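# Place the green block into the blue tray

## Task

Move the green block so it ends up inside the blue tray, with the robot still upright and not leaning at the finish; a fall or tilt counts as failure, and so does knocking or moving anything out of the work area.

## Robot and tools

Robot: a Rainbow Robotics RB-Y1. It has a two-wheel differential base with rear casters, a folding torso (squat, shift, pitch, yaw), a head with pan and tilt, and two 7-joint arms with parallel grippers. Each wrist carries a camera case that sticks out sideways and can strike things. The base is 0.58 m wide, reaches 0.10 m ahead of the wheel axle and 0.57 m behind it, and sweeps a 0.58 m radius when spinning in place. It cannot move sideways.

Frames (metres): the base frame has its origin on the floor between the drive wheels, x forward, y left, z up. chest, left_hand and right_hand are printed in this frame. A hand point sits between the finger pads, 0.03 m back from the tips. The fingers point along the hand's -z axis and close along its x axis. base_odometry is the base frame as it was at scene start. It counts wheel turns only, so slip shows up as false travel or turning. Heading is in rad, left positive.

move runs one action. Every key except cameras and blocking is part of the action. Allowed combinations: base and/or joints, optionally with min_time_s or contact_limits; or target alone or with min_time_s; or contact_limits alone. With no action it just reports state and images.
- base: a single velocity command held for a time, then stopped. x_m_s is forward speed in m/s (0.005 to 1.5 either sign, or 0). turn_rad_s is the left-positive turn rate in rad/s (0.02 to 1.509 either sign, or 0). for_s is the duration, 0.1 to 5 s. Omitted speeds are 0. Distance is roughly speed times for_s. Acceleration is about 0.4 m/s² (0.5 rad/s² turning). Coasting to rest can take up to about 3 s.
- joints: absolute joint targets by name, in rad (grippers in m of pad opening, 0 to 0.1). Useful ranges: torso_squat_rad 0 to 1.2; torso_shift_rad -0.3 to 0.6; torso_pitch_rad -0.2 to 1.4 (positive bows forward); torso_yaw_rad ±1.5 (lift both arms 0.2 rad or more sideways first). Shoulder pitch is ±2.356, negative swings the arm forward and up. left_shoulder_roll_rad is 0 to 3.141; right_shoulder_roll_rad is -3.141 to 0 (outward). Elbow is -2.617 to 0.01, negative bends. Wrist pitch is -1.57 to 1.919. Hand roll is ±2.705. head_pan_rad is ±0.523, left positive; head_tilt_rad is -0.35 to 1.57, positive looks down. The torso also has combined limits: squat+shift ≤ 1.52; squat−shift+pitch ≤ 1.57; shift+0.5·pitch−0.4·squat ≤ 0.7; shift+0.3·pitch−0.5·squat ≤ 0.39. Breaking one leaves the torso off_target.
- target: an absolute pose for one hand: side ("left"/"right"), x, y, z in m in the base frame (-3 to 3), and quat_wxyz given in the same form the hand lines print. It is solved once into joint angles, so the hand follows an arc that can bow more than 0.1 m on long moves. Split long moves into shorter steps. It is always waited for, and it is refused while another move is still running.
- min_time_s: 0.1 to 8 s, the shortest duration for the arm, head and torso motions in the action.
- contact_limits: gripper current caps in mA, 200 to 672.5 (the default). They persist until changed and scale grip force.
- cameras: head_camera, left_wrist_camera, right_wrist_camera, or all. blocking: true (the default) waits until everything is at rest; false returns in about 0.5 s.

Results: "move" reads done, or the worst status. Hand statuses are reached (within 10 mm and 2°), short (with the miss distance), or refused (with a reason). off_target means the joint stopped away from its target and may still be pushing. not_followed / "joint command not followed" means an arm command was withheld by the self-collision check. contact_stop (torso only), time_out, and limit_stop_at_<name> mean an unrequested stop; a contact_stop or time_out freezes that whole joint group. A refusal or unrequested stop cancels the rest of that reply's move/wait/finished_scene calls. on_its_own lists motion you did not command. Other readouts: lidar_m gives 12 sectors of 30°, starting straight ahead and going counter-clockwise, "-" meaning nothing seen. motor_effort is wheel effort in % (above about 30 at rest means it is pushing on something). wheel_motors_off is 1 during the 2 s cutoff after a stalled wheel. Also reported: joint torques, external torques, and wrist force/torque, which carry offsets and include the weight of anything held.

wait(seconds 0 to 10, cameras) lets time pass and returns early once non-blocking moves settle. stop brakes every running motion; braked joints say stopped and may keep pressing. zoom_image(camera, region [x0,y0,x1,y1], at most 504×504 px) enlarges the latest image. Head images are 896x504 and wrist images 644x364. read_manual returns licence text only. finished_scene ends the scene; the block must stay in the tray afterward.

Gripping: command an opening at least 0.005 m narrower than the block. off_target or done is then normal.

Avoid: fast bending with arms extended or carrying a load (tipping risk). Avoid driving fast into furniture or stopping hard while bowed forward. Don't let the upper body catch on a table edge while the wheels keep pushing. Don't let the two arms collide or press together (shoulder roll of about 0.5 rad outward keeps the hands apart). Don't release the block while it moves or drop it from height, and don't push things hard. Contact torque at a joint's load limit causes a 10 s torque fault. Holding a stretched or loaded arm too long overheats motors (a MOTOR HOT line appears at 65 °C, and the arm brakes at 80 °C). While you think, the simulation keeps running.

Each tool is called after "Request:" by a JSON object that holds its "fn" and its "kwargs".

## Session

Request:
{"fn": "move", "kwargs": {"joints": {"head_tilt_rad":0.6}, "cameras": ["all"]}}

Scene clock: 0.73 s.
Joint torques (N m): left_arm=[0.69 0.15 -0.3 0.58 0.03 -0.19 -0.14] | right_arm=[-2.66 -1.11 0.46 -0.69 0.18 -0.42 0.16]
External joint torques (N m): left_arm=[1.14 -0.28 -0.32 0.14 0.03 0.06 -0.13] | right_arm=[-0.6 0.24 0.53 -0.03 0.13 -0.09 0.15]
Wrist force (N): left_arm=[4.6 9.1 -13.9] | right_arm=[-4.0 -0.7 1.6]
Wrist torque (N m): left_arm=[-1.80 0.31 -0.39] | right_arm=[-0.08 -0.92 0.55]
Wrist force, peak (N): left_arm=[4.5 9.0 -14.1] | right_arm=[-4.2 -0.7 1.8]
move: done
base_odometry: x=+0.000 y=+0.000 heading=+0.000
lidar_m: 2.41 2.39 2.43 1.91 2.06 2.99 2.78 2.83 2.52 1.91 2.40 3.08
base_status: not commanded
joint_positions: torso_squat_rad=+0.350 torso_shift_rad=+0.000 torso_pitch_rad=+0.000 torso_yaw_rad=+0.000 left_shoulder_pitch_rad=+0.036 left_shoulder_roll_rad=+0.008 left_shoulder_yaw_rad=+0.021 left_elbow_rad=-0.103 left_forearm_roll_rad=-0.026 left_wrist_pitch_rad=-0.002 left_hand_roll_rad=+0.010 left_gripper_m=+0.100 right_shoulder_pitch_rad=-0.004 right_shoulder_roll_rad=-0.030 right_shoulder_yaw_rad=-0.020 right_elbow_rad=-0.188 right_forearm_roll_rad=+0.013 right_wrist_pitch_rad=+0.045 right_hand_roll_rad=+0.017 right_gripper_m=+0.100 head_pan_rad=+0.000 head_tilt_rad=+0.600
joint_status: all done
wheel_motors_off: 0
motor_effort: left_wheel=+2(2) right_wheel=+2(3)
chest: x=-0.2280 y=+0.0002 z=+1.2475 quat_wxyz=(+1.000, +0.000, +0.000, +0.000) (m; base frame)
left_hand: x=-0.2036 y=+0.2283 z=+0.5632 quat_wxyz=(+0.999, +0.006, -0.035, +0.008) (m; base frame)
right_hand: x=-0.1442 y=-0.2440 z=+0.5666 quat_wxyz=(+0.997, -0.017, -0.073, +0.007) (m; base frame)
pictures: head_camera, left_wrist_camera, right_wrist_camera

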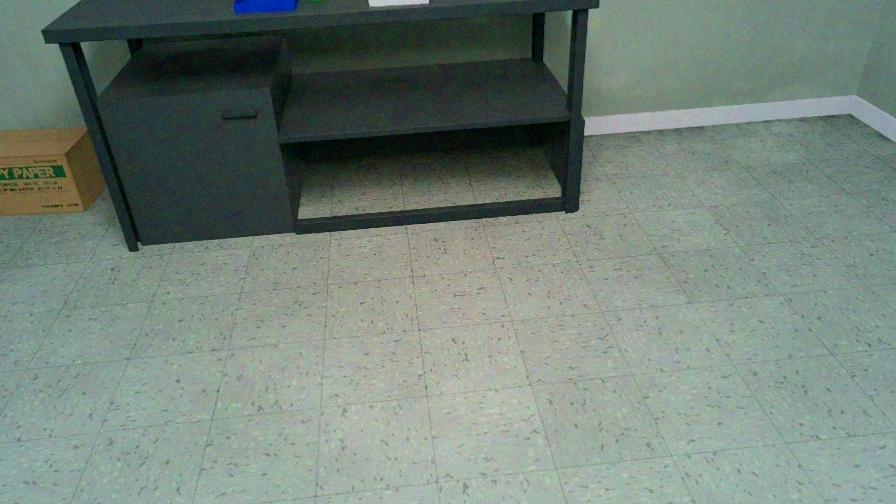

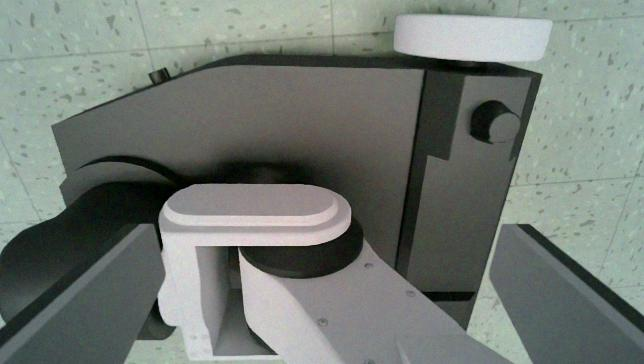

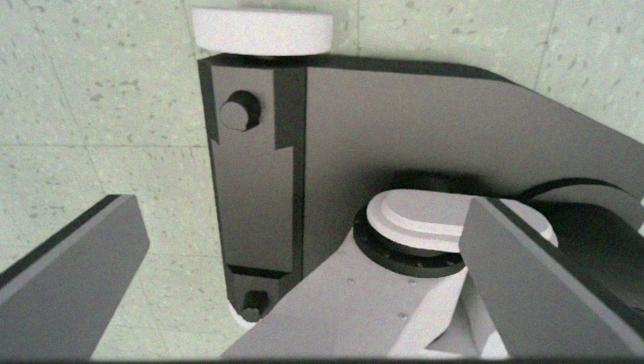

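Request:
{"fn": "move", "kwargs": {"joints": {"head_tilt_rad":0.3}, "cameras": ["head_camera"]}}

Request:
{"fn": "zoom_image", "kwargs": {"camera": "head_camera", "region": [150, 60, 550, 260]}}

Scene clock: 2.17 s.
Joint torques (N m): left_arm=[0.15 0.54 -0.08 0.65 -0.04 -0.14 -0.17] | right_arm=[-2.72 -1.08 0.51 -0.84 0.26 -0.5 0.1]
External joint torques (N m): left_arm=[0.59 0.11 -0.1 0.21 -0.04 0.12 -0.17] | right_arm=[-0.66 0.27 0.57 -0.17 0.21 -0.17 0.09]
Wrist force (N): left_arm=[4.4 9.0 -13.7] | right_arm=[-3.9 -0.7 1.5]
Wrist torque (N m): left_arm=[-1.80 0.30 -0.39] | right_arm=[-0.09 -0.92 0.54]
Wrist force, peak (N): left_arm=[4.6 9.3 -14.0] | right_arm=[-4.3 -0.7 1.9]
move: done
base_odometry: x=+0.000 y=+0.000 heading=+0.000
lidar_m: 2.41 2.40 2.42 1.90 2.06 2.96 2.77 2.84 2.51 1.92 2.41 3.09
base_status: not commanded
joint_positions: torso_squat_rad=+0.350 torso_shift_rad=+0.000 torso_pitch_rad=+0.000 torso_yaw_rad=+0.000 left_shoulder_pitch_rad=+0.036 left_shoulder_roll_rad=+0.008 left_shoulder_yaw_rad=+0.021 left_elbow_rad=-0.103 left_forearm_roll_rad=-0.026 left_wrist_pitch_rad=-0.002 left_hand_roll_rad=+0.010 left_gripper_m=+0.100 right_shoulder_pitch_rad=-0.004 right_shoulder_roll_rad=-0.030 right_shoulder_yaw_rad=-0.020 right_elbow_rad=-0.188 right_forearm_roll_rad=+0.013 right_wrist_pitch_rad=+0.045 right_hand_roll_rad=+0.017 right_gripper_m=+0.100 head_pan_rad=+0.000 head_tilt_rad=+0.300
joint_status: all done
wheel_motors_off: 0
motor_effort: left_wheel=+2(2) right_wheel=+2(3)
chest: x=-0.2280 y=+0.0002 z=+1.2475 quat_wxyz=(+1.000, +0.000, +0.000, +0.000) (m; base frame)
left_hand: x=-0.2036 y=+0.2283 z=+0.5632 quat_wxyz=(+0.999, +0.006, -0.035, +0.008) (m; base frame)
right_hand: x=-0.1442 y=-0.2440 z=+0.5666 quat_wxyz=(+0.997, -0.017, -0.073, +0.007) (m; base frame)
pictures: head_camera

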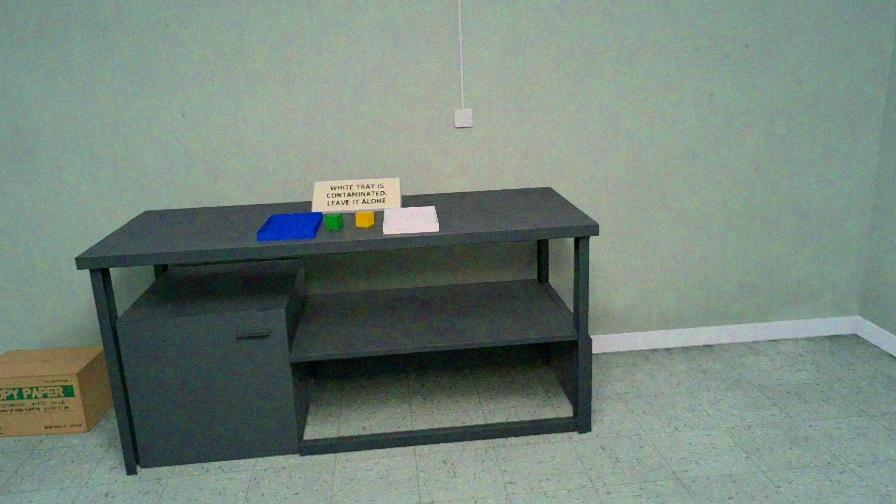

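Scaled by 1.260 from the camera's 896x504 image, which has a finer 1280x720 frame.

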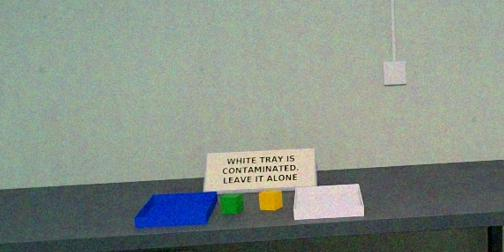

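Request:
{"fn": "move", "kwargs": {"base": {"turn_rad_s":0.13,"for_s":1.0}}}

Request:
{"fn": "move", "kwargs": {"base": {"x_m_s":0.4,"for_s":3.9}, "joints": {"head_tilt_rad":0.6}, "cameras": ["head_camera"]}}

Scene clock: 10.43 s.
Joint torques (N m): left_arm=[0.37 0.4 -0.1 0.69 0 -0.2 -0.18] | right_arm=[-2.91 -1.19 0.4 -0.72 0.26 -0.36 0.33]
External joint torques (N m): left_arm=[0.82 -0.03 -0.12 0.25 -0.01 0.05 -0.18] | right_arm=[-0.85 0.15 0.46 -0.05 0.21 -0.03 0.32]
Wrist force (N): left_arm=[4.6 9.0 -13.7] | right_arm=[-4.3 -0.9 1.6]
Wrist torque (N m): left_arm=[-1.81 0.32 -0.40] | right_arm=[-0.07 -0.96 0.55]
Wrist force, peak (N): left_arm=[4.7 9.1 -14.0] | right_arm=[-4.3 -0.6 1.9]
move: done
base_odometry: x=+0.000 y=+0.000 heading=+0.129
lidar_m: 2.40 2.48 2.35 1.90 2.05 2.86 2.78 2.92 1.96 1.91 2.47 2.43
base_status: done (sent for 1 of 1 s)
joint_positions: torso_squat_rad=+0.350 torso_shift_rad=+0.000 torso_pitch_rad=+0.000 torso_yaw_rad=+0.000 left_shoulder_pitch_rad=+0.036 left_shoulder_roll_rad=+0.008 left_shoulder_yaw_rad=+0.021 left_elbow_rad=-0.103 left_forearm_roll_rad=-0.026 left_wrist_pitch_rad=-0.002 left_hand_roll_rad=+0.010 left_gripper_m=+0.100 right_shoulder_pitch_rad=-0.004 right_shoulder_roll_rad=-0.030 right_shoulder_yaw_rad=-0.020 right_elbow_rad=-0.188 right_forearm_roll_rad=+0.013 right_wrist_pitch_rad=+0.045 right_hand_roll_rad=+0.017 right_gripper_m=+0.100 head_pan_rad=+0.000 head_tilt_rad=+0.300
joint_status: not commanded
wheel_motors_off: 0
motor_effort: left_wheel=-11(30) right_wheel=+4(24)
chest: x=-0.2280 y=+0.0002 z=+1.2475 quat_wxyz=(+1.000, +0.000, +0.000, +0.000) (m; base frame)
left_hand: x=-0.2036 y=+0.2283 z=+0.5632 quat_wxyz=(+0.999, +0.006, -0.035, +0.008) (m; base frame)
right_hand: x=-0.1442 y=-0.2440 z=+0.5666 quat_wxyz=(+0.997, -0.017, -0.073, +0.007) (m; base frame)
pictures: none

Scene clock: 15.87 s.
Joint torques (N m): left_arm=[0.39 0.21 -0.11 0.83 0.07 -0.15 -0.22] | right_arm=[-2.5 -1.05 0.16 -0.69 0.23 -0.53 0.18]
External joint torques (N m): left_arm=[0.83 -0.23 -0.13 0.39 0.06 0.1 -0.21] | right_arm=[-0.43 0.29 0.22 -0.03 0.18 -0.21 0.17]
Wrist force (N): left_arm=[4.4 8.8 -13.4] | right_arm=[-4.1 -0.6 1.6]
Wrist torque (N m): left_arm=[-1.77 0.31 -0.40] | right_arm=[-0.11 -0.93 0.55]
Wrist force, peak (N): left_arm=[4.4 9.4 -14.2] | right_arm=[-4.6 -1.0 1.5]
move: done
base_odometry: x=+1.547 y=+0.200 heading=+0.129
lidar_m: 1.16 0.86 1.19 1.85 2.22 3.02 4.34 2.69 2.46 2.39 1.07 1.12
base_status: done (sent for 3.9 of 3.9 s)
joint_positions: torso_squat_rad=+0.350 torso_shift_rad=+0.000 torso_pitch_rad=+0.000 torso_yaw_rad=+0.000 left_shoulder_pitch_rad=+0.036 left_shoulder_roll_rad=+0.008 left_shoulder_yaw_rad=+0.021 left_elbow_rad=-0.103 left_forearm_roll_rad=-0.026 left_wrist_pitch_rad=-0.002 left_hand_roll_rad=+0.010 left_gripper_m=+0.100 right_shoulder_pitch_rad=-0.004 right_shoulder_roll_rad=-0.030 right_shoulder_yaw_rad=-0.020 right_elbow_rad=-0.188 right_forearm_roll_rad=+0.013 right_wrist_pitch_rad=+0.045 right_hand_roll_rad=+0.017 right_gripper_m=+0.100 head_pan_rad=+0.000 head_tilt_rad=+0.600
joint_status: all done
wheel_motors_off: 0
motor_effort: left_wheel=-7(35) right_wheel=+1(31)
chest: x=-0.2280 y=+0.0002 z=+1.2475 quat_wxyz=(+1.000, +0.000, +0.000, +0.000) (m; base frame)
left_hand: x=-0.2036 y=+0.2283 z=+0.5632 quat_wxyz=(+0.999, +0.006, -0.035, +0.008) (m; base frame)
right_hand: x=-0.1441 y=-0.2440 z=+0.5666 quat_wxyz=(+0.997, -0.017, -0.073, +0.007) (m; base frame)
pictures: head_camera

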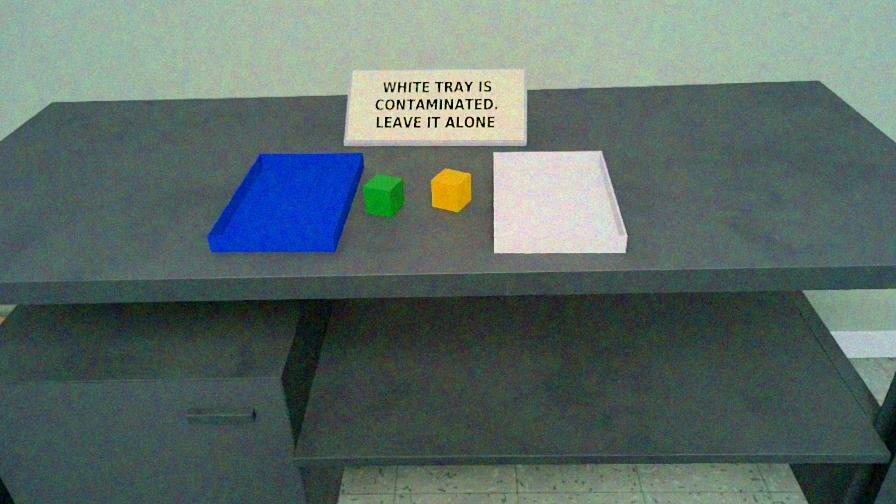

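Request:
{"fn": "move", "kwargs": {"target": {"side":"left","x":0.2,"y":0.25,"z":1.05,"quat_wxyz":[1,0,0,0]}}}

Request:
{"fn": "move", "kwargs": {"joints": {"torso_pitch_rad":0.4,"torso_shift_rad":0.15,"head_tilt_rad":0.5}}}

Request:
{"fn": "move", "kwargs": {"base": {"x_m_s":0.3,"for_s":1.67}, "cameras": ["head_camera","left_wrist_camera"]}}

Scene clock: 21.80 s.
Joint torques (N m): left_arm=[-16.77 7.94 5.68 -4.84 -0.21 -0.27 -0.4] | right_arm=[-2.43 -1.06 0.44 -0.76 0.3 -0.44 0.01]
External joint torques (N m): left_arm=[3.28 -1.53 -2.63 0.07 -0.23 -0.19 -0.4] | right_arm=[-0.37 0.29 0.5 -0.1 0.25 -0.11 0]
Wrist force (N): left_arm=[5.1 9.0 -13.8] | right_arm=[-3.9 -0.7 1.5]
Wrist torque (N m): left_arm=[-1.77 0.33 -0.46] | right_arm=[-0.08 -0.90 0.55]
Wrist force, peak (N): left_arm=[4.4 9.9 -14.9] | right_arm=[-4.3 -1.0 1.6]
move: done
base_odometry: x=+1.547 y=+0.200 heading=+0.129
lidar_m: 1.17 0.86 1.19 1.83 2.20 3.03 4.34 2.70 2.46 2.39 1.07 1.13
base_status: not commanded
joint_positions: torso_squat_rad=+0.350 torso_shift_rad=+0.000 torso_pitch_rad=+0.000 torso_yaw_rad=+0.000 left_shoulder_pitch_rad=-0.803 left_shoulder_roll_rad=+0.739 left_shoulder_yaw_rad=-0.434 left_elbow_rad=-1.504 left_forearm_roll_rad=+1.011 left_wrist_pitch_rad=+1.919 left_hand_roll_rad=+0.576 left_gripper_m=+0.100 right_shoulder_pitch_rad=-0.004 right_shoulder_roll_rad=-0.030 right_shoulder_yaw_rad=-0.020 right_elbow_rad=-0.188 right_forearm_roll_rad=+0.013 right_wrist_pitch_rad=+0.045 right_hand_roll_rad=+0.017 right_gripper_m=+0.100 head_pan_rad=+0.000 head_tilt_rad=+0.600
joint_status: all done
wheel_motors_off: 0
motor_effort: left_wheel=-5(6) right_wheel=+3(6)
chest: x=-0.2280 y=+0.0002 z=+1.2475 quat_wxyz=(+1.000, +0.000, +0.000, +0.000) (m; base frame)
left_hand: x=+0.2001 y=+0.2502 z=+1.0506 quat_wxyz=(+1.000, +0.000, -0.001, +0.000) (m; base frame)
left_hand_status: reached (checked arc, planned for 1.4 s): 1 mm and 0.2 deg off.
right_hand: x=-0.1442 y=-0.2440 z=+0.5666 quat_wxyz=(+0.997, -0.017, -0.073, +0.007) (m; base frame)
pictures: none

Scene clock: 23.97 s.
Joint torques (N m): left_arm=[-12.95 8.36 4.94 -5.66 0.18 0.44 -0.38] | right_arm=[8.35 -0.97 -0.01 3.03 0.15 0.37 0.13]
External joint torques (N m): left_arm=[1.89 -1.21 -2.12 0.13 -0.25 -0.14 -0.4] | right_arm=[-0.23 0.26 0.23 -0.3 0.2 -0.05 0.14]
Wrist force (N): left_arm=[7.1 8.7 -13.0] | right_arm=[-1.4 -0.9 1.6]
Wrist torque (N m): left_arm=[-1.75 0.41 -0.47] | right_arm=[-0.08 -0.77 0.56]
Wrist force, peak (N): left_arm=[7.4 9.4 -13.4] | right_arm=[-4.1 -1.0 1.5]
move: done
base_odometry: x=+1.547 y=+0.200 heading=+0.128
lidar_m: 1.17 0.87 1.18 1.84 2.21 3.03 4.35 2.69 2.46 2.39 1.06 1.12
base_status: not commanded
joint_positions: torso_squat_rad=+0.350 torso_shift_rad=+0.150 torso_pitch_rad=+0.400 torso_yaw_rad=+0.000 left_shoulder_pitch_rad=-0.803 left_shoulder_roll_rad=+0.739 left_shoulder_yaw_rad=-0.434 left_elbow_rad=-1.504 left_forearm_roll_rad=+1.011 left_wrist_pitch_rad=+1.919 left_hand_roll_rad=+0.576 left_gripper_m=+0.100 right_shoulder_pitch_rad=-0.004 right_shoulder_roll_rad=-0.030 right_shoulder_yaw_rad=-0.020 right_elbow_rad=-0.188 right_forearm_roll_rad=+0.013 right_wrist_pitch_rad=+0.045 right_hand_roll_rad=+0.017 right_gripper_m=+0.100 head_pan_rad=+0.000 head_tilt_rad=+0.500
joint_status: all done
wheel_motors_off: 0
motor_effort: left_wheel=-6(7) right_wheel=+4(7)
chest: x=-0.0093 y=+0.0002 z=+1.2157 quat_wxyz=(+0.980, +0.000, +0.199, +0.000) (m; base frame)
left_hand: x=+0.3083 y=+0.2501 z=+0.8675 quat_wxyz=(+0.980, +0.000, +0.197, +0.000) (m; base frame)
right_hand: x=-0.1973 y=-0.2440 z=+0.5560 quat_wxyz=(+0.992, -0.015, +0.127, +0.010) (m; base frame)
pictures: none

Scene clock: 35.70 s.
Joint torques (N m): left_arm=[-68.77 30.46 39.2 -5.68 -24.89 -24.98 2.52] | right_arm=[8.46 -0.54 0.07 3.39 0.03 0.6 0.15]
External joint torques (N m): left_arm=[-54.39 21.06 32.34 0.02 -25.42 -25.75 2.49] | right_arm=[0 0.66 0.31 0.11 0.08 0.18 0.16]
External joint torques when the fault began: left_arm=[-53.78 15.89 31.95 -2.04 -23.43 -25.41 1.96]
Wrist force (N): left_arm=[-161.9 -13.8 -78.0] | right_arm=[-1.3 -0.9 1.6]
Wrist torque (N m): left_arm=[-0.67 -4.47 -3.18] | right_arm=[-0.10 -0.76 0.56]
Wrist force, peak (N): left_arm=[-193.4 18.7 -63.8] | right_arm=[-3.0 -0.7 2.3]
move: torque_fault
TORQUE FAULT: left_wrist_pitch_rad reached its load limit. The robot stopped for 10 seconds, dropped its targets and accepts commands again. Before the stop ended, the hold on left_wrist_pitch_rad was turned back by 3.0 degrees, the way its load pushed it. The stop added 8.9 s to the call.
base_odometry: x=+1.972 y=+0.255 heading=+0.132
lidar_m: 1.02 0.49 0.56 1.87 2.34 2.89 4.76 2.88 2.47 2.41 0.85 1.05
base_status: torque_fault (sent for 1.67 of 1.67 s)
joint_positions: torso_squat_rad=+0.351 torso_shift_rad=+0.147 torso_pitch_rad=+0.396 torso_yaw_rad=+0.001 left_shoulder_pitch_rad=-0.783 left_shoulder_roll_rad=+0.732 left_shoulder_yaw_rad=-0.446 left_elbow_rad=-1.504 left_forearm_roll_rad=+1.064 left_wrist_pitch_rad=+2.000 left_hand_roll_rad=+0.575 left_gripper_m=+0.099 right_shoulder_pitch_rad=-0.004 right_shoulder_roll_rad=-0.030 right_shoulder_yaw_rad=-0.020 right_elbow_rad=-0.188 right_forearm_roll_rad=+0.013 right_wrist_pitch_rad=+0.045 right_hand_roll_rad=+0.017 right_gripper_m=+0.100 head_pan_rad=+0.000 head_tilt_rad=+0.500
joint_status: not commanded
wheel_motors_off: 0
on_its_own: left_wrist_pitch_rad is held at +1.986, not at your +1.919, since a torque_fault; left_wheel is at rest, and its effort (+61) is outside its rest range (-51 to +51)
motor_effort: left_wheel=+61(74) right_wheel=+23(60)
chest: x=-0.0120 y=-0.0001 z=+1.2162 quat_wxyz=(+0.980, +0.000, +0.197, +0.001) (m; base frame)
left_hand: x=+0.2756 y=+0.2508 z=+0.8716 quat_wxyz=(+0.967, +0.000, +0.255, -0.012) (m; base frame)
right_hand: x=-0.1973 y=-0.2441 z=+0.5557 quat_wxyz=(+0.992, -0.015, +0.125, +0.010) (m; base frame)
pictures: head_camera, left_wrist_camera

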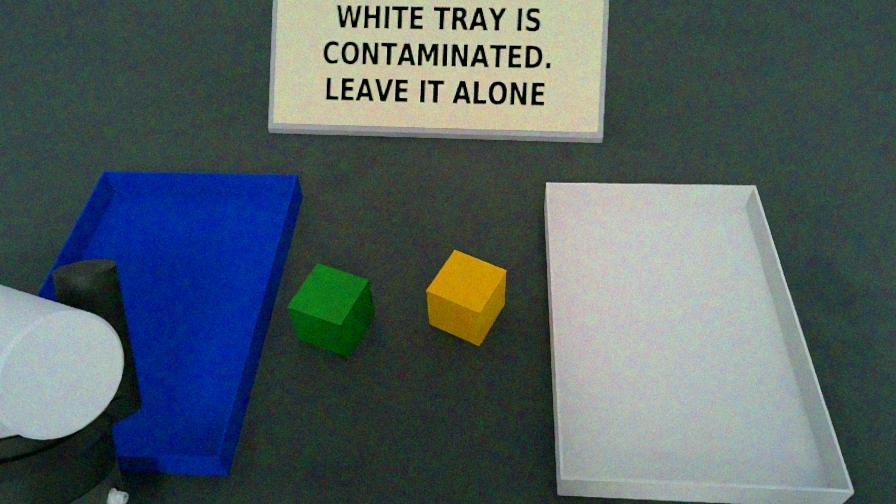

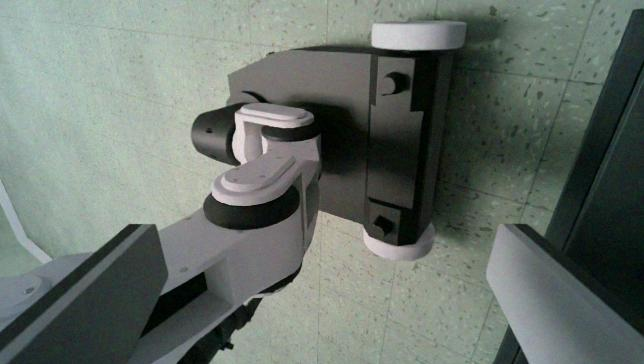

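Request:
{"fn": "move", "kwargs": {"base": {"x_m_s":-0.2,"for_s":1.0}}}

Request:
{"fn": "move", "kwargs": {"target": {"side":"left","x":0.3,"y":0.27,"z":1.1,"quat_wxyz":[1,0,0,0]}, "cameras": ["head_camera","left_wrist_camera"]}}

Scene clock: 45.77 s.
Joint torques (N m): left_arm=[-38.75 23.49 24.25 2.52 -19.81 -5.74 2.7] | right_arm=[8.59 -1.1 0.23 3.09 0.13 0.29 0.23]
External joint torques (N m): left_arm=[-24.52 14.19 17.44 8.22 -20.36 -6.53 2.67] | right_arm=[0.13 0.09 0.47 -0.2 0.18 -0.13 0.24]
External joint torques when the fault began: left_arm=[-54.25 21.01 32.8 0.15 -25.48 -25.75 2.47]
Wrist force (N): left_arm=[-125.7 -15.6 -27.2] | right_arm=[-1.4 -0.9 1.6]
Wrist torque (N m): left_arm=[-0.82 -3.42 -3.44] | right_arm=[-0.08 -0.77 0.55]
Wrist force, peak (N): left_arm=[-162.1 -13.4 -77.9] | right_arm=[-3.5 -1.0 1.6]
move: not_run
TORQUE FAULT: left_wrist_pitch_rad reached its load limit. The robot stopped for 10 seconds, dropped its targets and accepts commands again. Before the stop ended, the hold on left_wrist_pitch_rad was turned back by 0.2 degrees, the way its load pushed it. The robot was already stopped when this call's commands were due to start, so it ran none of them. The stop added 9.0 s to the call.
base_odometry: x=+1.972 y=+0.255 heading=+0.131
lidar_m: 1.02 0.49 0.55 1.87 2.33 2.89 4.77 2.87 2.47 2.41 0.84 1.05
base_status: not_run
joint_positions: torso_squat_rad=+0.350 torso_shift_rad=+0.148 torso_pitch_rad=+0.396 torso_yaw_rad=+0.001 left_shoulder_pitch_rad=-0.777 left_shoulder_roll_rad=+0.728 left_shoulder_yaw_rad=-0.450 left_elbow_rad=-1.506 left_forearm_roll_rad=+1.069 left_wrist_pitch_rad=+2.006 left_hand_roll_rad=+0.575 left_gripper_m=+0.100 right_shoulder_pitch_rad=-0.004 right_shoulder_roll_rad=-0.030 right_shoulder_yaw_rad=-0.020 right_elbow_rad=-0.188 right_forearm_roll_rad=+0.013 right_wrist_pitch_rad=+0.045 right_hand_roll_rad=+0.017 right_gripper_m=+0.100 head_pan_rad=+0.000 head_tilt_rad=+0.500
joint_status: not commanded
wheel_motors_off: 0
on_its_own: left_shoulder_pitch_rad is held at -0.783, not at your -0.803, since a torque_fault; left_forearm_roll_rad is held at +1.064, not at your +1.011, since a torque_fault; left_wrist_pitch_rad is held at +2.004, not at your +1.919, since a torque_fault
motor_effort: left_wheel=+39(40) right_wheel=+15(17)
chest: x=-0.0118 y=-0.0003 z=+1.2162 quat_wxyz=(+0.980, +0.001, +0.197, +0.000) (m; base frame)
left_hand: x=+0.2707 y=+0.2492 z=+0.8703 quat_wxyz=(+0.965, +0.000, +0.263, -0.015) (m; base frame)
right_hand: x=-0.1972 y=-0.2440 z=+0.5556 quat_wxyz=(+0.992, -0.015, +0.125, +0.010) (m; base frame)
pictures: none

not run: a stop that you did not command came earlier in this reply.

Request:
{"fn": "move", "kwargs": {"base": {"x_m_s":-0.2,"for_s":1.0}}}

Request:
{"fn": "move", "kwargs": {"target": {"side":"left","x":0.3,"y":0.27,"z":1.08,"quat_wxyz":[1,0,0,0]}, "cameras": ["head_camera","left_wrist_camera"]}}

Scene clock: 48.53 s.
Joint torques (N m): left_arm=[-12.73 9.21 7.7 -5.61 0.32 0.51 0.12] | right_arm=[8.18 -0.99 0.38 3.18 0.06 0.28 0.17]
External joint torques (N m): left_arm=[1.58 -0.16 0.87 0.1 -0.21 -0.27 0.09] | right_arm=[-0.39 0.24 0.63 -0.15 0.11 -0.14 0.19]
Wrist force (N): left_arm=[6.1 10.4 -11.7] | right_arm=[-1.4 -0.9 1.9]
Wrist torque (N m): left_arm=[-1.94 0.26 -0.47] | right_arm=[-0.07 -0.78 0.56]
Wrist force, peak (N): left_arm=[-127.4 -15.6 -24.4] | right_arm=[-1.8 -0.9 1.9]
move: done
base_odometry: x=+1.774 y=+0.229 heading=+0.132
lidar_m: 1.13 0.66 0.86 1.85 2.32 2.75 4.57 2.73 2.46 2.39 0.92 1.19
base_status: done (sent for 1 of 1 s)
joint_positions: torso_squat_rad=+0.350 torso_shift_rad=+0.150 torso_pitch_rad=+0.400 torso_yaw_rad=+0.000 left_shoulder_pitch_rad=-0.783 left_shoulder_roll_rad=+0.732 left_shoulder_yaw_rad=-0.446 left_elbow_rad=-1.504 left_forearm_roll_rad=+1.064 left_wrist_pitch_rad=+2.005 left_hand_roll_rad=+0.575 left_gripper_m=+0.100 right_shoulder_pitch_rad=-0.004 right_shoulder_roll_rad=-0.030 right_shoulder_yaw_rad=-0.020 right_elbow_rad=-0.188 right_forearm_roll_rad=+0.013 right_wrist_pitch_rad=+0.045 right_hand_roll_rad=+0.017 right_gripper_m=+0.100 head_pan_rad=+0.000 head_tilt_rad=+0.500
joint_status: not commanded
wheel_motors_off: 0
on_its_own: left_shoulder_pitch_rad is held at -0.783, not at your -0.803, since a torque_fault; left_forearm_roll_rad is held at +1.064, not at your +1.011, since a torque_fault; left_wrist_pitch_rad is held at +2.004, not at your +1.919, since a torque_fault
motor_effort: left_wheel=+8(39) right_wheel=-5(21)
chest: x=-0.0093 y=+0.0002 z=+1.2157 quat_wxyz=(+0.980, +0.000, +0.199, +0.000) (m; base frame)
left_hand: x=+0.2767 y=+0.2509 z=+0.8703 quat_wxyz=(+0.966, +0.001, +0.258, -0.013) (m; base frame)
right_hand: x=-0.1972 y=-0.2440 z=+0.5559 quat_wxyz=(+0.992, -0.015, +0.126, +0.010) (m; base frame)
pictures: none

Scene clock: 49.90 s.
Joint torques (N m): left_arm=[-9.79 10.17 8.92 -1.43 -0.01 -0.12 -0.55] | right_arm=[8.34 -0.98 0.19 3.27 0.09 0.45 0.17]
External joint torques (N m): left_arm=[1.51 -1.87 0.19 -0.49 -0.04 -0.07 -0.55] | right_arm=[-0.23 0.24 0.43 -0.06 0.14 0.03 0.18]
Wrist force (N): left_arm=[3.4 10.4 -11.7] | right_arm=[-1.2 -0.5 1.7]
Wrist torque (N m): left_arm=[-1.99 0.15 -0.47] | right_arm=[-0.13 -0.76 0.56]
Wrist force, peak (N): left_arm=[5.6 11.8 -11.9] | right_arm=[-1.4 -1.1 2.0]
move: done
base_odometry: x=+1.774 y=+0.229 heading=+0.132
lidar_m: 1.10 0.67 0.86 1.85 2.33 2.74 4.57 2.73 2.47 2.40 0.94 1.18
base_status: not commanded
joint_positions: torso_squat_rad=+0.350 torso_shift_rad=+0.150 torso_pitch_rad=+0.400 torso_yaw_rad=+0.000 left_shoulder_pitch_rad=-0.808 left_shoulder_roll_rad=+1.293 left_shoulder_yaw_rad=-0.140 left_elbow_rad=-2.262 left_forearm_roll_rad=+1.510 left_wrist_pitch_rad=+1.919 left_hand_roll_rad=+1.020 left_gripper_m=+0.100 right_shoulder_pitch_rad=-0.004 right_shoulder_roll_rad=-0.030 right_shoulder_yaw_rad=-0.020 right_elbow_rad=-0.188 right_forearm_roll_rad=+0.013 right_wrist_pitch_rad=+0.045 right_hand_roll_rad=+0.017 right_gripper_m=+0.100 head_pan_rad=+0.000 head_tilt_rad=+0.500
joint_status: all done
wheel_motors_off: 0
motor_effort: left_wheel=+7(10) right_wheel=-7(8)
chest: x=-0.0093 y=+0.0002 z=+1.2157 quat_wxyz=(+0.980, +0.000, +0.199, +0.000) (m; base frame)
left_hand: x=+0.3002 y=+0.2698 z=+1.0798 quat_wxyz=(+1.000, +0.000, -0.001, +0.000) (m; base frame)
left_hand_status: reached (checked arc, planned for 1.0 s): 0 mm and 0.1 deg off.
right_hand: x=-0.1972 y=-0.2440 z=+0.5559 quat_wxyz=(+0.992, -0.015, +0.126, +0.010) (m; base frame)
pictures: head_camera, left_wrist_camera

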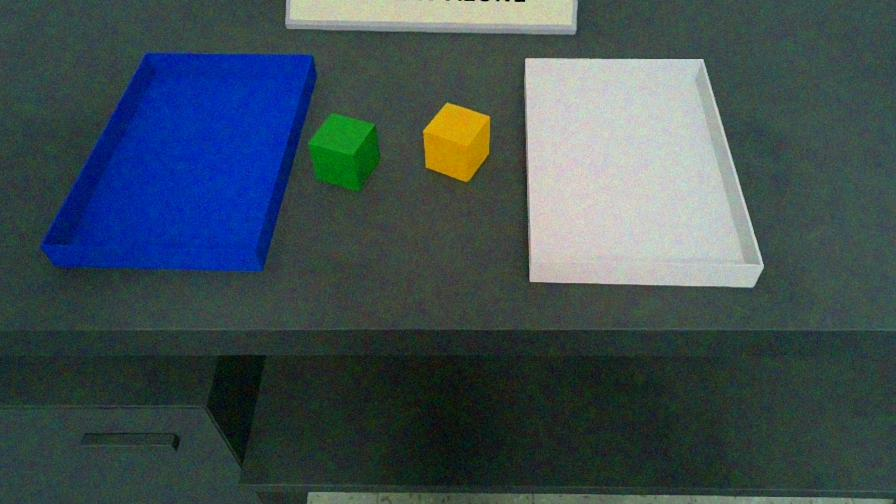

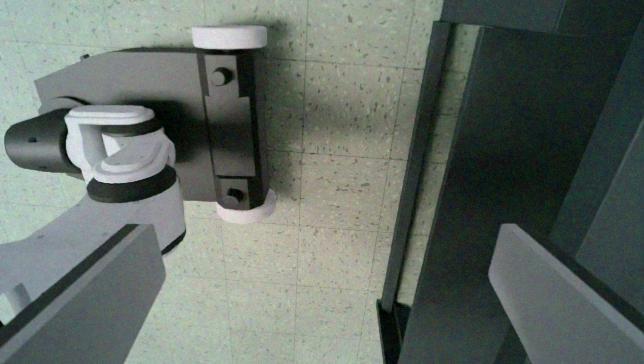

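Request:
{"fn": "move", "kwargs": {"base": {"x_m_s":0.2,"for_s":1.25}, "joints": {"head_tilt_rad":0.65}}}

Request:
{"fn": "move", "kwargs": {"target": {"side":"left","x":0.5,"y":0.14,"z":1.0,"quat_wxyz":[1,0,0,0]}, "cameras": ["head_camera","left_wrist_camera"]}}

Scene clock: 54.60 s.
Joint torques (N m): left_arm=[-10.13 10.3 8.86 -1.39 -0.02 -0.21 -0.45] | right_arm=[8.99 -1.08 0.04 3.23 0.06 0.35 0.21]
External joint torques (N m): left_arm=[1.17 -1.75 0.12 -0.45 -0.05 -0.15 -0.45] | right_arm=[0.42 0.15 0.29 -0.1 0.11 -0.07 0.22]
Wrist force (N): left_arm=[2.6 10.2 -12.0] | right_arm=[-1.4 -1.0 1.8]
Wrist torque (N m): left_arm=[-1.94 0.05 -0.44] | right_arm=[-0.08 -0.78 0.56]
Wrist force, peak (N): left_arm=[3.8 10.7 -12.9] | right_arm=[-1.2 -1.1 2.1]
move: done
base_odometry: x=+2.025 y=+0.262 heading=+0.132
lidar_m: 0.97 0.45 0.48 1.86 2.31 2.93 4.83 2.93 2.47 2.42 0.83 0.99
base_status: done (sent for 1.27 of 1.27 s)
joint_positions: torso_squat_rad=+0.350 torso_shift_rad=+0.150 torso_pitch_rad=+0.400 torso_yaw_rad=+0.000 left_shoulder_pitch_rad=-0.808 left_shoulder_roll_rad=+1.293 left_shoulder_yaw_rad=-0.140 left_elbow_rad=-2.262 left_forearm_roll_rad=+1.510 left_wrist_pitch_rad=+1.919 left_hand_roll_rad=+1.020 left_gripper_m=+0.100 right_shoulder_pitch_rad=-0.004 right_shoulder_roll_rad=-0.030 right_shoulder_yaw_rad=-0.020 right_elbow_rad=-0.188 right_forearm_roll_rad=+0.013 right_wrist_pitch_rad=+0.045 right_hand_roll_rad=+0.017 right_gripper_m=+0.100 head_pan_rad=+0.000 head_tilt_rad=+0.650
joint_status: all done
wheel_motors_off: 0
motor_effort: left_wheel=+3(31) right_wheel=-6(30)
chest: x=-0.0092 y=+0.0002 z=+1.2157 quat_wxyz=(+0.980, +0.000, +0.199, +0.000) (m; base frame)
left_hand: x=+0.3003 y=+0.2698 z=+1.0798 quat_wxyz=(+1.000, +0.000, -0.001, +0.000) (m; base frame)
right_hand: x=-0.1971 y=-0.2440 z=+0.5559 quat_wxyz=(+0.992, -0.015, +0.126, +0.010) (m; base frame)
pictures: none

Scene clock: 56.20 s.
Joint torques (N m): left_arm=[-20.49 8.71 5.36 -4.13 0.18 0.23 0] | right_arm=[8.9 -1.17 0.06 3.34 0.09 0.38 0.1]
External joint torques (N m): left_arm=[2.99 0.47 -2.12 0.66 0.16 0.3 0] | right_arm=[0.34 0.05 0.31 0.01 0.14 -0.04 0.12]
Wrist force (N): left_arm=[3.3 10.0 -12.6] | right_arm=[-1.5 -1.1 1.6]
Wrist torque (N m): left_arm=[-1.94 0.13 -0.31] | right_arm=[-0.06 -0.77 0.56]
Wrist force, peak (N): left_arm=[4.3 11.7 -12.7] | right_arm=[-1.4 -1.0 2.0]
move: done
base_odometry: x=+2.025 y=+0.262 heading=+0.132
lidar_m: 0.96 0.46 0.49 1.87 2.34 2.93 4.82 2.93 2.47 2.42 0.82 1.00
base_status: not commanded
joint_positions: torso_squat_rad=+0.350 torso_shift_rad=+0.150 torso_pitch_rad=+0.400 torso_yaw_rad=+0.000 left_shoulder_pitch_rad=-1.481 left_shoulder_roll_rad=+0.617 left_shoulder_yaw_rad=-0.654 left_elbow_rad=-1.082 left_forearm_roll_rad=+1.027 left_wrist_pitch_rad=+1.749 left_hand_roll_rad=+0.644 left_gripper_m=+0.100 right_shoulder_pitch_rad=-0.004 right_shoulder_roll_rad=-0.030 right_shoulder_yaw_rad=-0.020 right_elbow_rad=-0.188 right_forearm_roll_rad=+0.013 right_wrist_pitch_rad=+0.045 right_hand_roll_rad=+0.017 right_gripper_m=+0.100 head_pan_rad=+0.000 head_tilt_rad=+0.650
joint_status: all done
wheel_motors_off: 0
motor_effort: left_wheel=+4(6) right_wheel=-5(7)
chest: x=-0.0093 y=+0.0002 z=+1.2157 quat_wxyz=(+0.980, +0.000, +0.199, +0.000) (m; base frame)
left_hand: x=+0.5000 y=+0.1396 z=+1.0003 quat_wxyz=(+1.000, +0.000, -0.001, +0.000) (m; base frame)
left_hand_status: reached (checked arc, planned for 1.3 s): 0 mm and 0.1 deg off.
right_hand: x=-0.1971 y=-0.2440 z=+0.5559 quat_wxyz=(+0.992, -0.015, +0.126, +0.010) (m; base frame)
pictures: head_camera, left_wrist_camera

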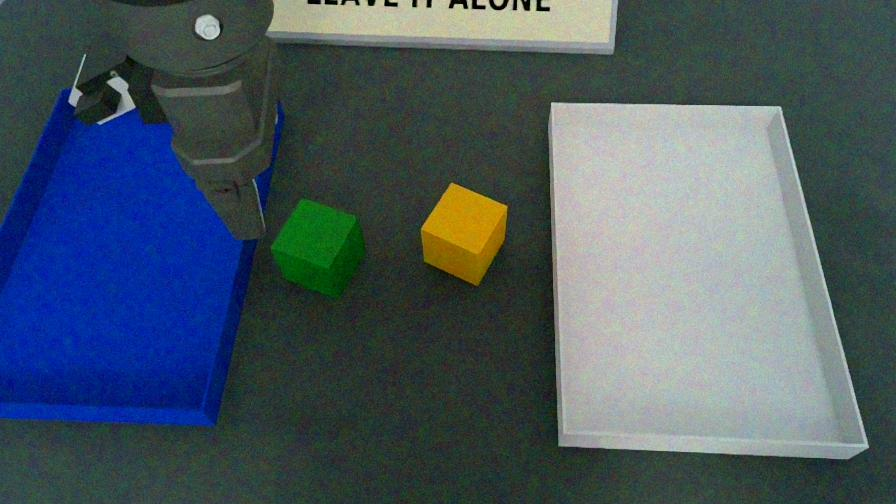

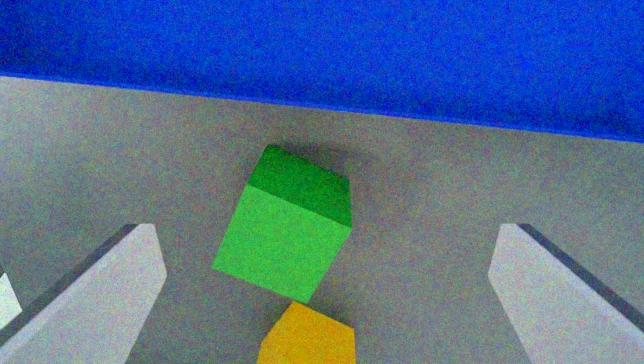

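Request:
{"fn": "move", "kwargs": {"target": {"side":"left","x":0.479,"y":0.087,"z":0.98,"quat_wxyz":[0.973,0,0,-0.230]}, "cameras": ["head_camera","left_wrist_camera"]}}

Scene clock: 64.13 s.
Joint torques (N m): left_arm=[-20.2 6.94 6.15 -5.16 0.17 -0.04 0] | right_arm=[8.4 -1.1 -0.11 3.18 0.12 0.42 0.15]
External joint torques (N m): left_arm=[2.9 0.11 -1.75 -0.46 0.17 0.06 0] | right_arm=[-0.17 0.13 0.13 -0.15 0.17 0 0.16]
Wrist force (N): left_arm=[2.7 10.2 -12.4] | right_arm=[-1.4 -0.9 1.9]
Wrist torque (N m): left_arm=[-1.92 0.04 -0.33] | right_arm=[-0.09 -0.79 0.55]
Wrist force, peak (N): left_arm=[2.5 10.5 -13.4] | right_arm=[-1.7 -1.4 1.7]
move: done
base_odometry: x=+2.025 y=+0.262 heading=+0.132
lidar_m: 0.96 0.45 0.46 1.87 2.34 2.91 4.82 2.92 2.47 2.42 0.81 0.99
base_status: not commanded
joint_positions: torso_squat_rad=+0.350 torso_shift_rad=+0.150 torso_pitch_rad=+0.400 torso_yaw_rad=+0.000 left_shoulder_pitch_rad=-1.476 left_shoulder_roll_rad=+0.542 left_shoulder_yaw_rad=-0.745 left_elbow_rad=-1.153 left_forearm_roll_rad=+1.030 left_wrist_pitch_rad=+1.708 left_hand_roll_rad=+0.348 left_gripper_m=+0.100 right_shoulder_pitch_rad=-0.004 right_shoulder_roll_rad=-0.030 right_shoulder_yaw_rad=-0.020 right_elbow_rad=-0.188 right_forearm_roll_rad=+0.013 right_wrist_pitch_rad=+0.045 right_hand_roll_rad=+0.017 right_gripper_m=+0.100 head_pan_rad=+0.000 head_tilt_rad=+0.650
joint_status: all done
wheel_motors_off: 0
motor_effort: left_wheel=+5(7) right_wheel=-3(7)
chest: x=-0.0093 y=+0.0002 z=+1.2157 quat_wxyz=(+0.980, +0.000, +0.199, +0.000) (m; base frame)
left_hand: x=+0.4790 y=+0.0870 z=+0.9803 quat_wxyz=(+0.975, +0.002, -0.006, -0.224) (m; base frame)
left_hand_status: reached (checked arc, planned for 0.5 s): 0 mm and 1.0 deg off.
right_hand: x=-0.1972 y=-0.2440 z=+0.5559 quat_wxyz=(+0.992, -0.015, +0.126, +0.010) (m; base frame)
pictures: head_camera, left_wrist_camera

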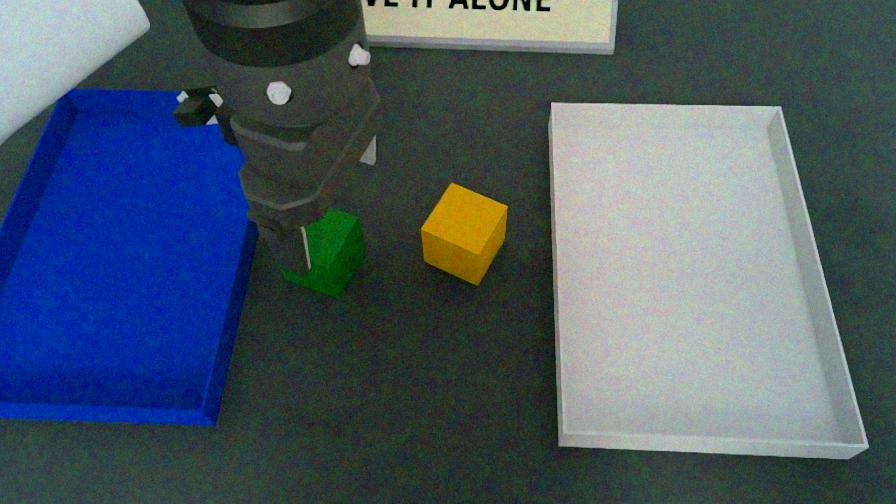

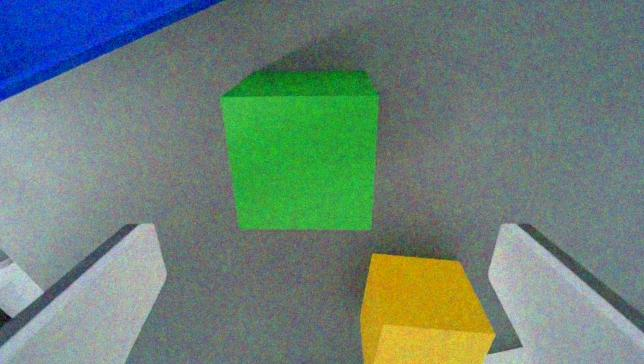

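Request:
{"fn": "move", "kwargs": {"target": {"side":"left","x":0.475,"y":0.093,"z":0.897,"quat_wxyz":[0.974,0,0,-0.228]}, "min_time_s": 2, "cameras": ["head_camera","left_wrist_camera"]}}

Scene clock: 68.30 s.
Joint torques (N m): left_arm=[1.69 -5.07 -4.59 2.32 1.71 -1.03 -0.89] | right_arm=[8.5 -0.89 0.17 3.19 0.13 0.33 0.14]
External joint torques (N m): left_arm=[24.41 -11.38 -11.54 7.37 1.71 -0.91 -0.89] | right_arm=[0 0.34 0.42 -0.11 0.18 -0.09 0.16]
Wrist force (N): left_arm=[-11.6 16.9 47.6] | right_arm=[-1.5 -1.0 1.6]
Wrist torque (N m): left_arm=[-1.36 -2.86 0.17] | right_arm=[-0.06 -0.79 0.56]
Wrist force, peak (N): left_arm=[-11.4 17.1 49.9] | right_arm=[-1.5 -1.2 1.9]
move: done
base_odometry: x=+2.025 y=+0.262 heading=+0.132
lidar_m: 0.97 0.45 0.48 1.87 2.33 2.93 4.82 2.91 2.48 2.42 0.81 1.00
base_status: not commanded
joint_positions: torso_squat_rad=+0.350 torso_shift_rad=+0.149 torso_pitch_rad=+0.397 torso_yaw_rad=+0.000 left_shoulder_pitch_rad=-1.384 left_shoulder_roll_rad=+0.472 left_shoulder_yaw_rad=-0.797 left_elbow_rad=-0.997 left_forearm_roll_rad=+0.962 left_wrist_pitch_rad=+1.520 left_hand_roll_rad=+0.257 left_gripper_m=+0.100 right_shoulder_pitch_rad=-0.004 right_shoulder_roll_rad=-0.030 right_shoulder_yaw_rad=-0.020 right_elbow_rad=-0.188 right_forearm_roll_rad=+0.013 right_wrist_pitch_rad=+0.045 right_hand_roll_rad=+0.017 right_gripper_m=+0.100 head_pan_rad=+0.000 head_tilt_rad=+0.650
joint_status: all done
wheel_motors_off: 0
motor_effort: left_wheel=+7(8) right_wheel=-5(8)
chest: x=-0.0107 y=+0.0002 z=+1.2160 quat_wxyz=(+0.980, +0.000, +0.197, +0.000) (m; base frame)
left_hand: x=+0.4770 y=+0.0929 z=+0.9023 quat_wxyz=(+0.974, +0.000, -0.006, -0.228) (m; base frame)
left_hand_status: reached (checked arc, planned for 2.0 s): 6 mm and 0.7 deg off.
right_hand: x=-0.1968 y=-0.2440 z=+0.5558 quat_wxyz=(+0.992, -0.015, +0.125, +0.010) (m; base frame)
pictures: head_camera, left_wrist_camera

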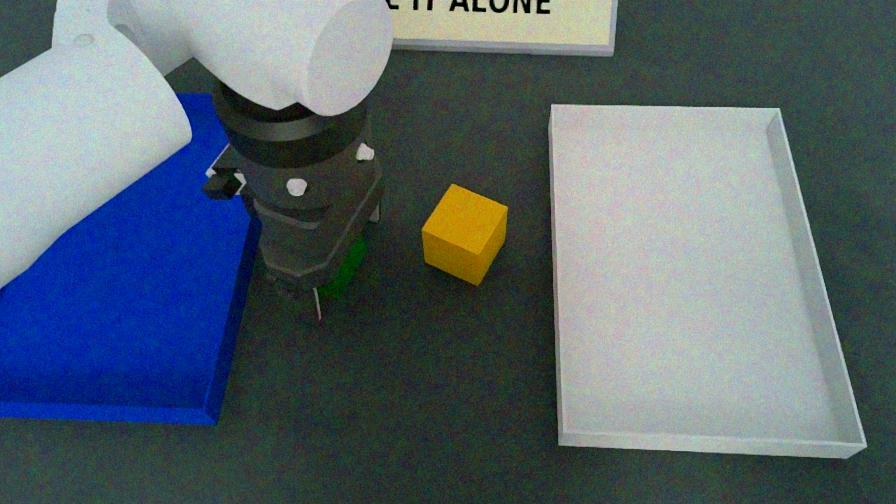

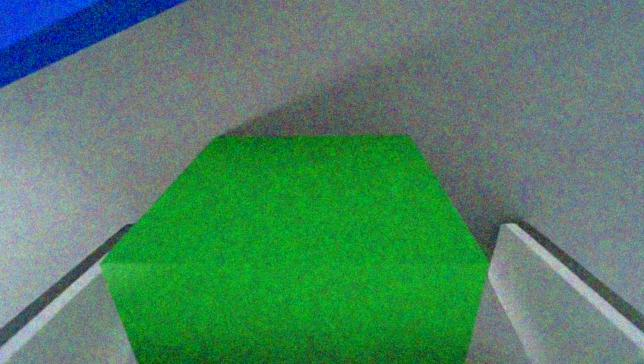

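Request:
{"fn": "move", "kwargs": {"target": {"side":"left","x":0.475,"y":0.093,"z":0.907,"quat_wxyz":[0.974,0,0,-0.228]}}}

Request:
{"fn": "move", "kwargs": {"joints": {"left_gripper_m":0.03}}}

Request:
{"fn": "move", "kwargs": {"target": {"side":"left","x":0.475,"y":0.093,"z":0.99,"quat_wxyz":[0.974,0,0,-0.228]}, "min_time_s": 1.5, "cameras": ["head_camera","left_wrist_camera"]}}

Scene clock: 70.13 s.
Joint torques (N m): left_arm=[-17.73 4.02 3.85 -3.95 0.36 -0.05 -0.46] | right_arm=[8.77 -1.05 0.09 3.25 0.13 0.34 0.15]
External joint torques (N m): left_arm=[5.01 -2.32 -3.13 1.08 0.38 0.04 -0.47] | right_arm=[0.21 0.17 0.34 -0.08 0.18 -0.08 0.17]
Wrist force (N): left_arm=[2.0 10.1 -7.9] | right_arm=[-1.4 -0.9 1.7]
Wrist torque (N m): left_arm=[-1.93 -0.15 -0.46] | right_arm=[-0.07 -0.78 0.55]
Wrist force, peak (N): left_arm=[-11.2 17.1 47.8] | right_arm=[-2.0 -0.9 2.0]
move: done
base_odometry: x=+2.025 y=+0.262 heading=+0.132
lidar_m: 0.96 0.45 0.48 1.87 2.33 2.95 4.82 2.93 2.47 2.42 0.82 0.99
base_status: not commanded
joint_positions: torso_squat_rad=+0.350 torso_shift_rad=+0.150 torso_pitch_rad=+0.400 torso_yaw_rad=+0.000 left_shoulder_pitch_rad=-1.391 left_shoulder_roll_rad=+0.476 left_shoulder_yaw_rad=-0.793 left_elbow_rad=-1.005 left_forearm_roll_rad=+0.971 left_wrist_pitch_rad=+1.541 left_hand_roll_rad=+0.260 left_gripper_m=+0.100 right_shoulder_pitch_rad=-0.004 right_shoulder_roll_rad=-0.030 right_shoulder_yaw_rad=-0.020 right_elbow_rad=-0.188 right_forearm_roll_rad=+0.013 right_wrist_pitch_rad=+0.045 right_hand_roll_rad=+0.017 right_gripper_m=+0.100 head_pan_rad=+0.000 head_tilt_rad=+0.650
joint_status: all done
wheel_motors_off: 0
motor_effort: left_wheel=+4(10) right_wheel=-6(9)
chest: x=-0.0094 y=+0.0002 z=+1.2157 quat_wxyz=(+0.980, +0.000, +0.198, +0.000) (m; base frame)
left_hand: x=+0.4761 y=+0.0928 z=+0.9061 quat_wxyz=(+0.974, +0.000, +0.000, -0.228) (m; base frame)
left_hand_status: reached (checked arc, planned for 0.1 s): 1 mm and 0.1 deg off.
right_hand: x=-0.1971 y=-0.2440 z=+0.5559 quat_wxyz=(+0.992, -0.015, +0.126, +0.010) (m; base frame)
pictures: none

Scene clock: 71.47 s.
Joint torques (N m): left_arm=[-18.79 4.46 4.49 -4.44 0.51 0.1 -0.44] | right_arm=[8.49 -1.12 0.29 3.39 0.15 0.41 0.2]
External joint torques (N m): left_arm=[3.94 -1.88 -2.5 0.6 0.49 0.19 -0.44] | right_arm=[-0.07 0.1 0.53 0.07 0.2 -0.01 0.21]
Wrist force (N): left_arm=[3.4 10.1 -12.6] | right_arm=[-1.2 -1.0 1.6]
Wrist torque (N m): left_arm=[-1.93 0.13 -0.45] | right_arm=[-0.06 -0.76 0.56]
Wrist force, peak (N): left_arm=[3.4 10.5 -12.5] | right_arm=[-1.5 -1.1 2.0]
move: off_target
base_odometry: x=+2.025 y=+0.262 heading=+0.132
lidar_m: 0.96 0.45 0.48 1.87 2.32 2.92 4.82 2.93 2.48 2.42 0.82 0.99
base_status: not commanded
joint_positions: torso_squat_rad=+0.350 torso_shift_rad=+0.150 torso_pitch_rad=+0.400 torso_yaw_rad=+0.000 left_shoulder_pitch_rad=-1.391 left_shoulder_roll_rad=+0.476 left_shoulder_yaw_rad=-0.793 left_elbow_rad=-1.004 left_forearm_roll_rad=+0.971 left_wrist_pitch_rad=+1.541 left_hand_roll_rad=+0.260 left_gripper_m=+0.050 right_shoulder_pitch_rad=-0.004 right_shoulder_roll_rad=-0.030 right_shoulder_yaw_rad=-0.020 right_elbow_rad=-0.188 right_forearm_roll_rad=+0.013 right_wrist_pitch_rad=+0.045 right_hand_roll_rad=+0.017 right_gripper_m=+0.100 head_pan_rad=+0.000 head_tilt_rad=+0.650
joint_status: left_gripper_m off_target (ended at +0.050, target +0.030)
wheel_motors_off: 0
motor_effort: left_wheel=+3(5) right_wheel=-5(8)
chest: x=-0.0094 y=+0.0002 z=+1.2157 quat_wxyz=(+0.980, +0.000, +0.199, +0.000) (m; base frame)
left_hand: x=+0.4761 y=+0.0928 z=+0.9059 quat_wxyz=(+0.974, +0.000, +0.001, -0.228) (m; base frame)
right_hand: x=-0.1971 y=-0.2440 z=+0.5559 quat_wxyz=(+0.992, -0.015, +0.126, +0.010) (m; base frame)
pictures: none

Scene clock: 73.30 s.
Joint torques (N m): left_arm=[-21.42 7.32 9.05 -6.01 0.47 0.09 0.08] | right_arm=[8.63 -1.18 0.22 3.17 0.06 0.42 0.24]
External joint torques (N m): left_arm=[1.56 0.33 0.99 -1.39 0.46 0.18 0.08] | right_arm=[0.06 0.04 0.46 -0.16 0.11 0 0.26]
Wrist force (N): left_arm=[3.0 10.2 -12.9] | right_arm=[-1.3 -0.9 2.0]
Wrist torque (N m): left_arm=[-1.94 0.09 -0.48] | right_arm=[-0.07 -0.77 0.55]
Wrist force, peak (N): left_arm=[3.0 10.7 -13.5] | right_arm=[-1.4 -0.8 2.1]
move: done
base_odometry: x=+2.025 y=+0.262 heading=+0.132
lidar_m: 0.97 0.45 0.48 1.87 2.34 2.93 4.82 2.93 2.48 2.41 0.82 1.00
base_status: not commanded
joint_positions: torso_squat_rad=+0.350 torso_shift_rad=+0.150 torso_pitch_rad=+0.400 torso_yaw_rad=+0.000 left_shoulder_pitch_rad=-1.475 left_shoulder_roll_rad=+0.566 left_shoulder_yaw_rad=-0.731 left_elbow_rad=-1.187 left_forearm_roll_rad=+1.050 left_wrist_pitch_rad=+1.742 left_hand_roll_rad=+0.346 left_gripper_m=+0.050 right_shoulder_pitch_rad=-0.004 right_shoulder_roll_rad=-0.030 right_shoulder_yaw_rad=-0.020 right_elbow_rad=-0.188 right_forearm_roll_rad=+0.013 right_wrist_pitch_rad=+0.045 right_hand_roll_rad=+0.017 right_gripper_m=+0.100 head_pan_rad=+0.000 head_tilt_rad=+0.650
joint_status: all done
wheel_motors_off: 0
motor_effort: left_wheel=+3(5) right_wheel=-5(8)
chest: x=-0.0094 y=+0.0002 z=+1.2157 quat_wxyz=(+0.980, +0.000, +0.199, +0.000) (m; base frame)
left_hand: x=+0.4750 y=+0.0930 z=+0.9898 quat_wxyz=(+0.974, +0.000, +0.000, -0.228) (m; base frame)
left_hand_status: reached (checked arc, planned for 1.5 s): 0 mm and 0.0 deg off.
right_hand: x=-0.1971 y=-0.2440 z=+0.5559 quat_wxyz=(+0.992, -0.015, +0.126, +0.010) (m; base frame)
pictures: head_camera, left_wrist_camera

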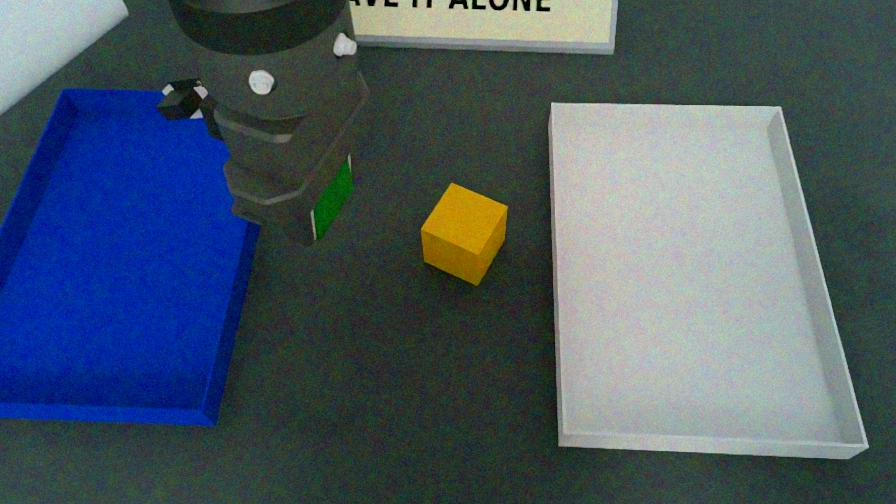

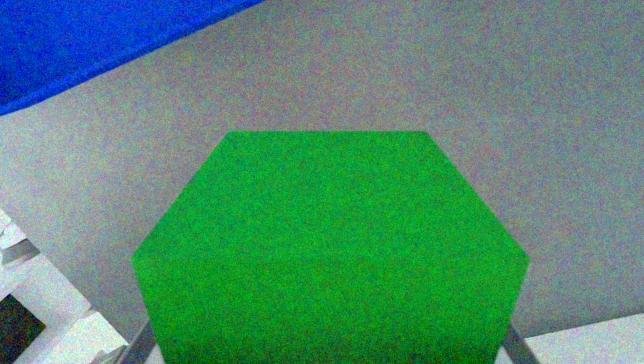

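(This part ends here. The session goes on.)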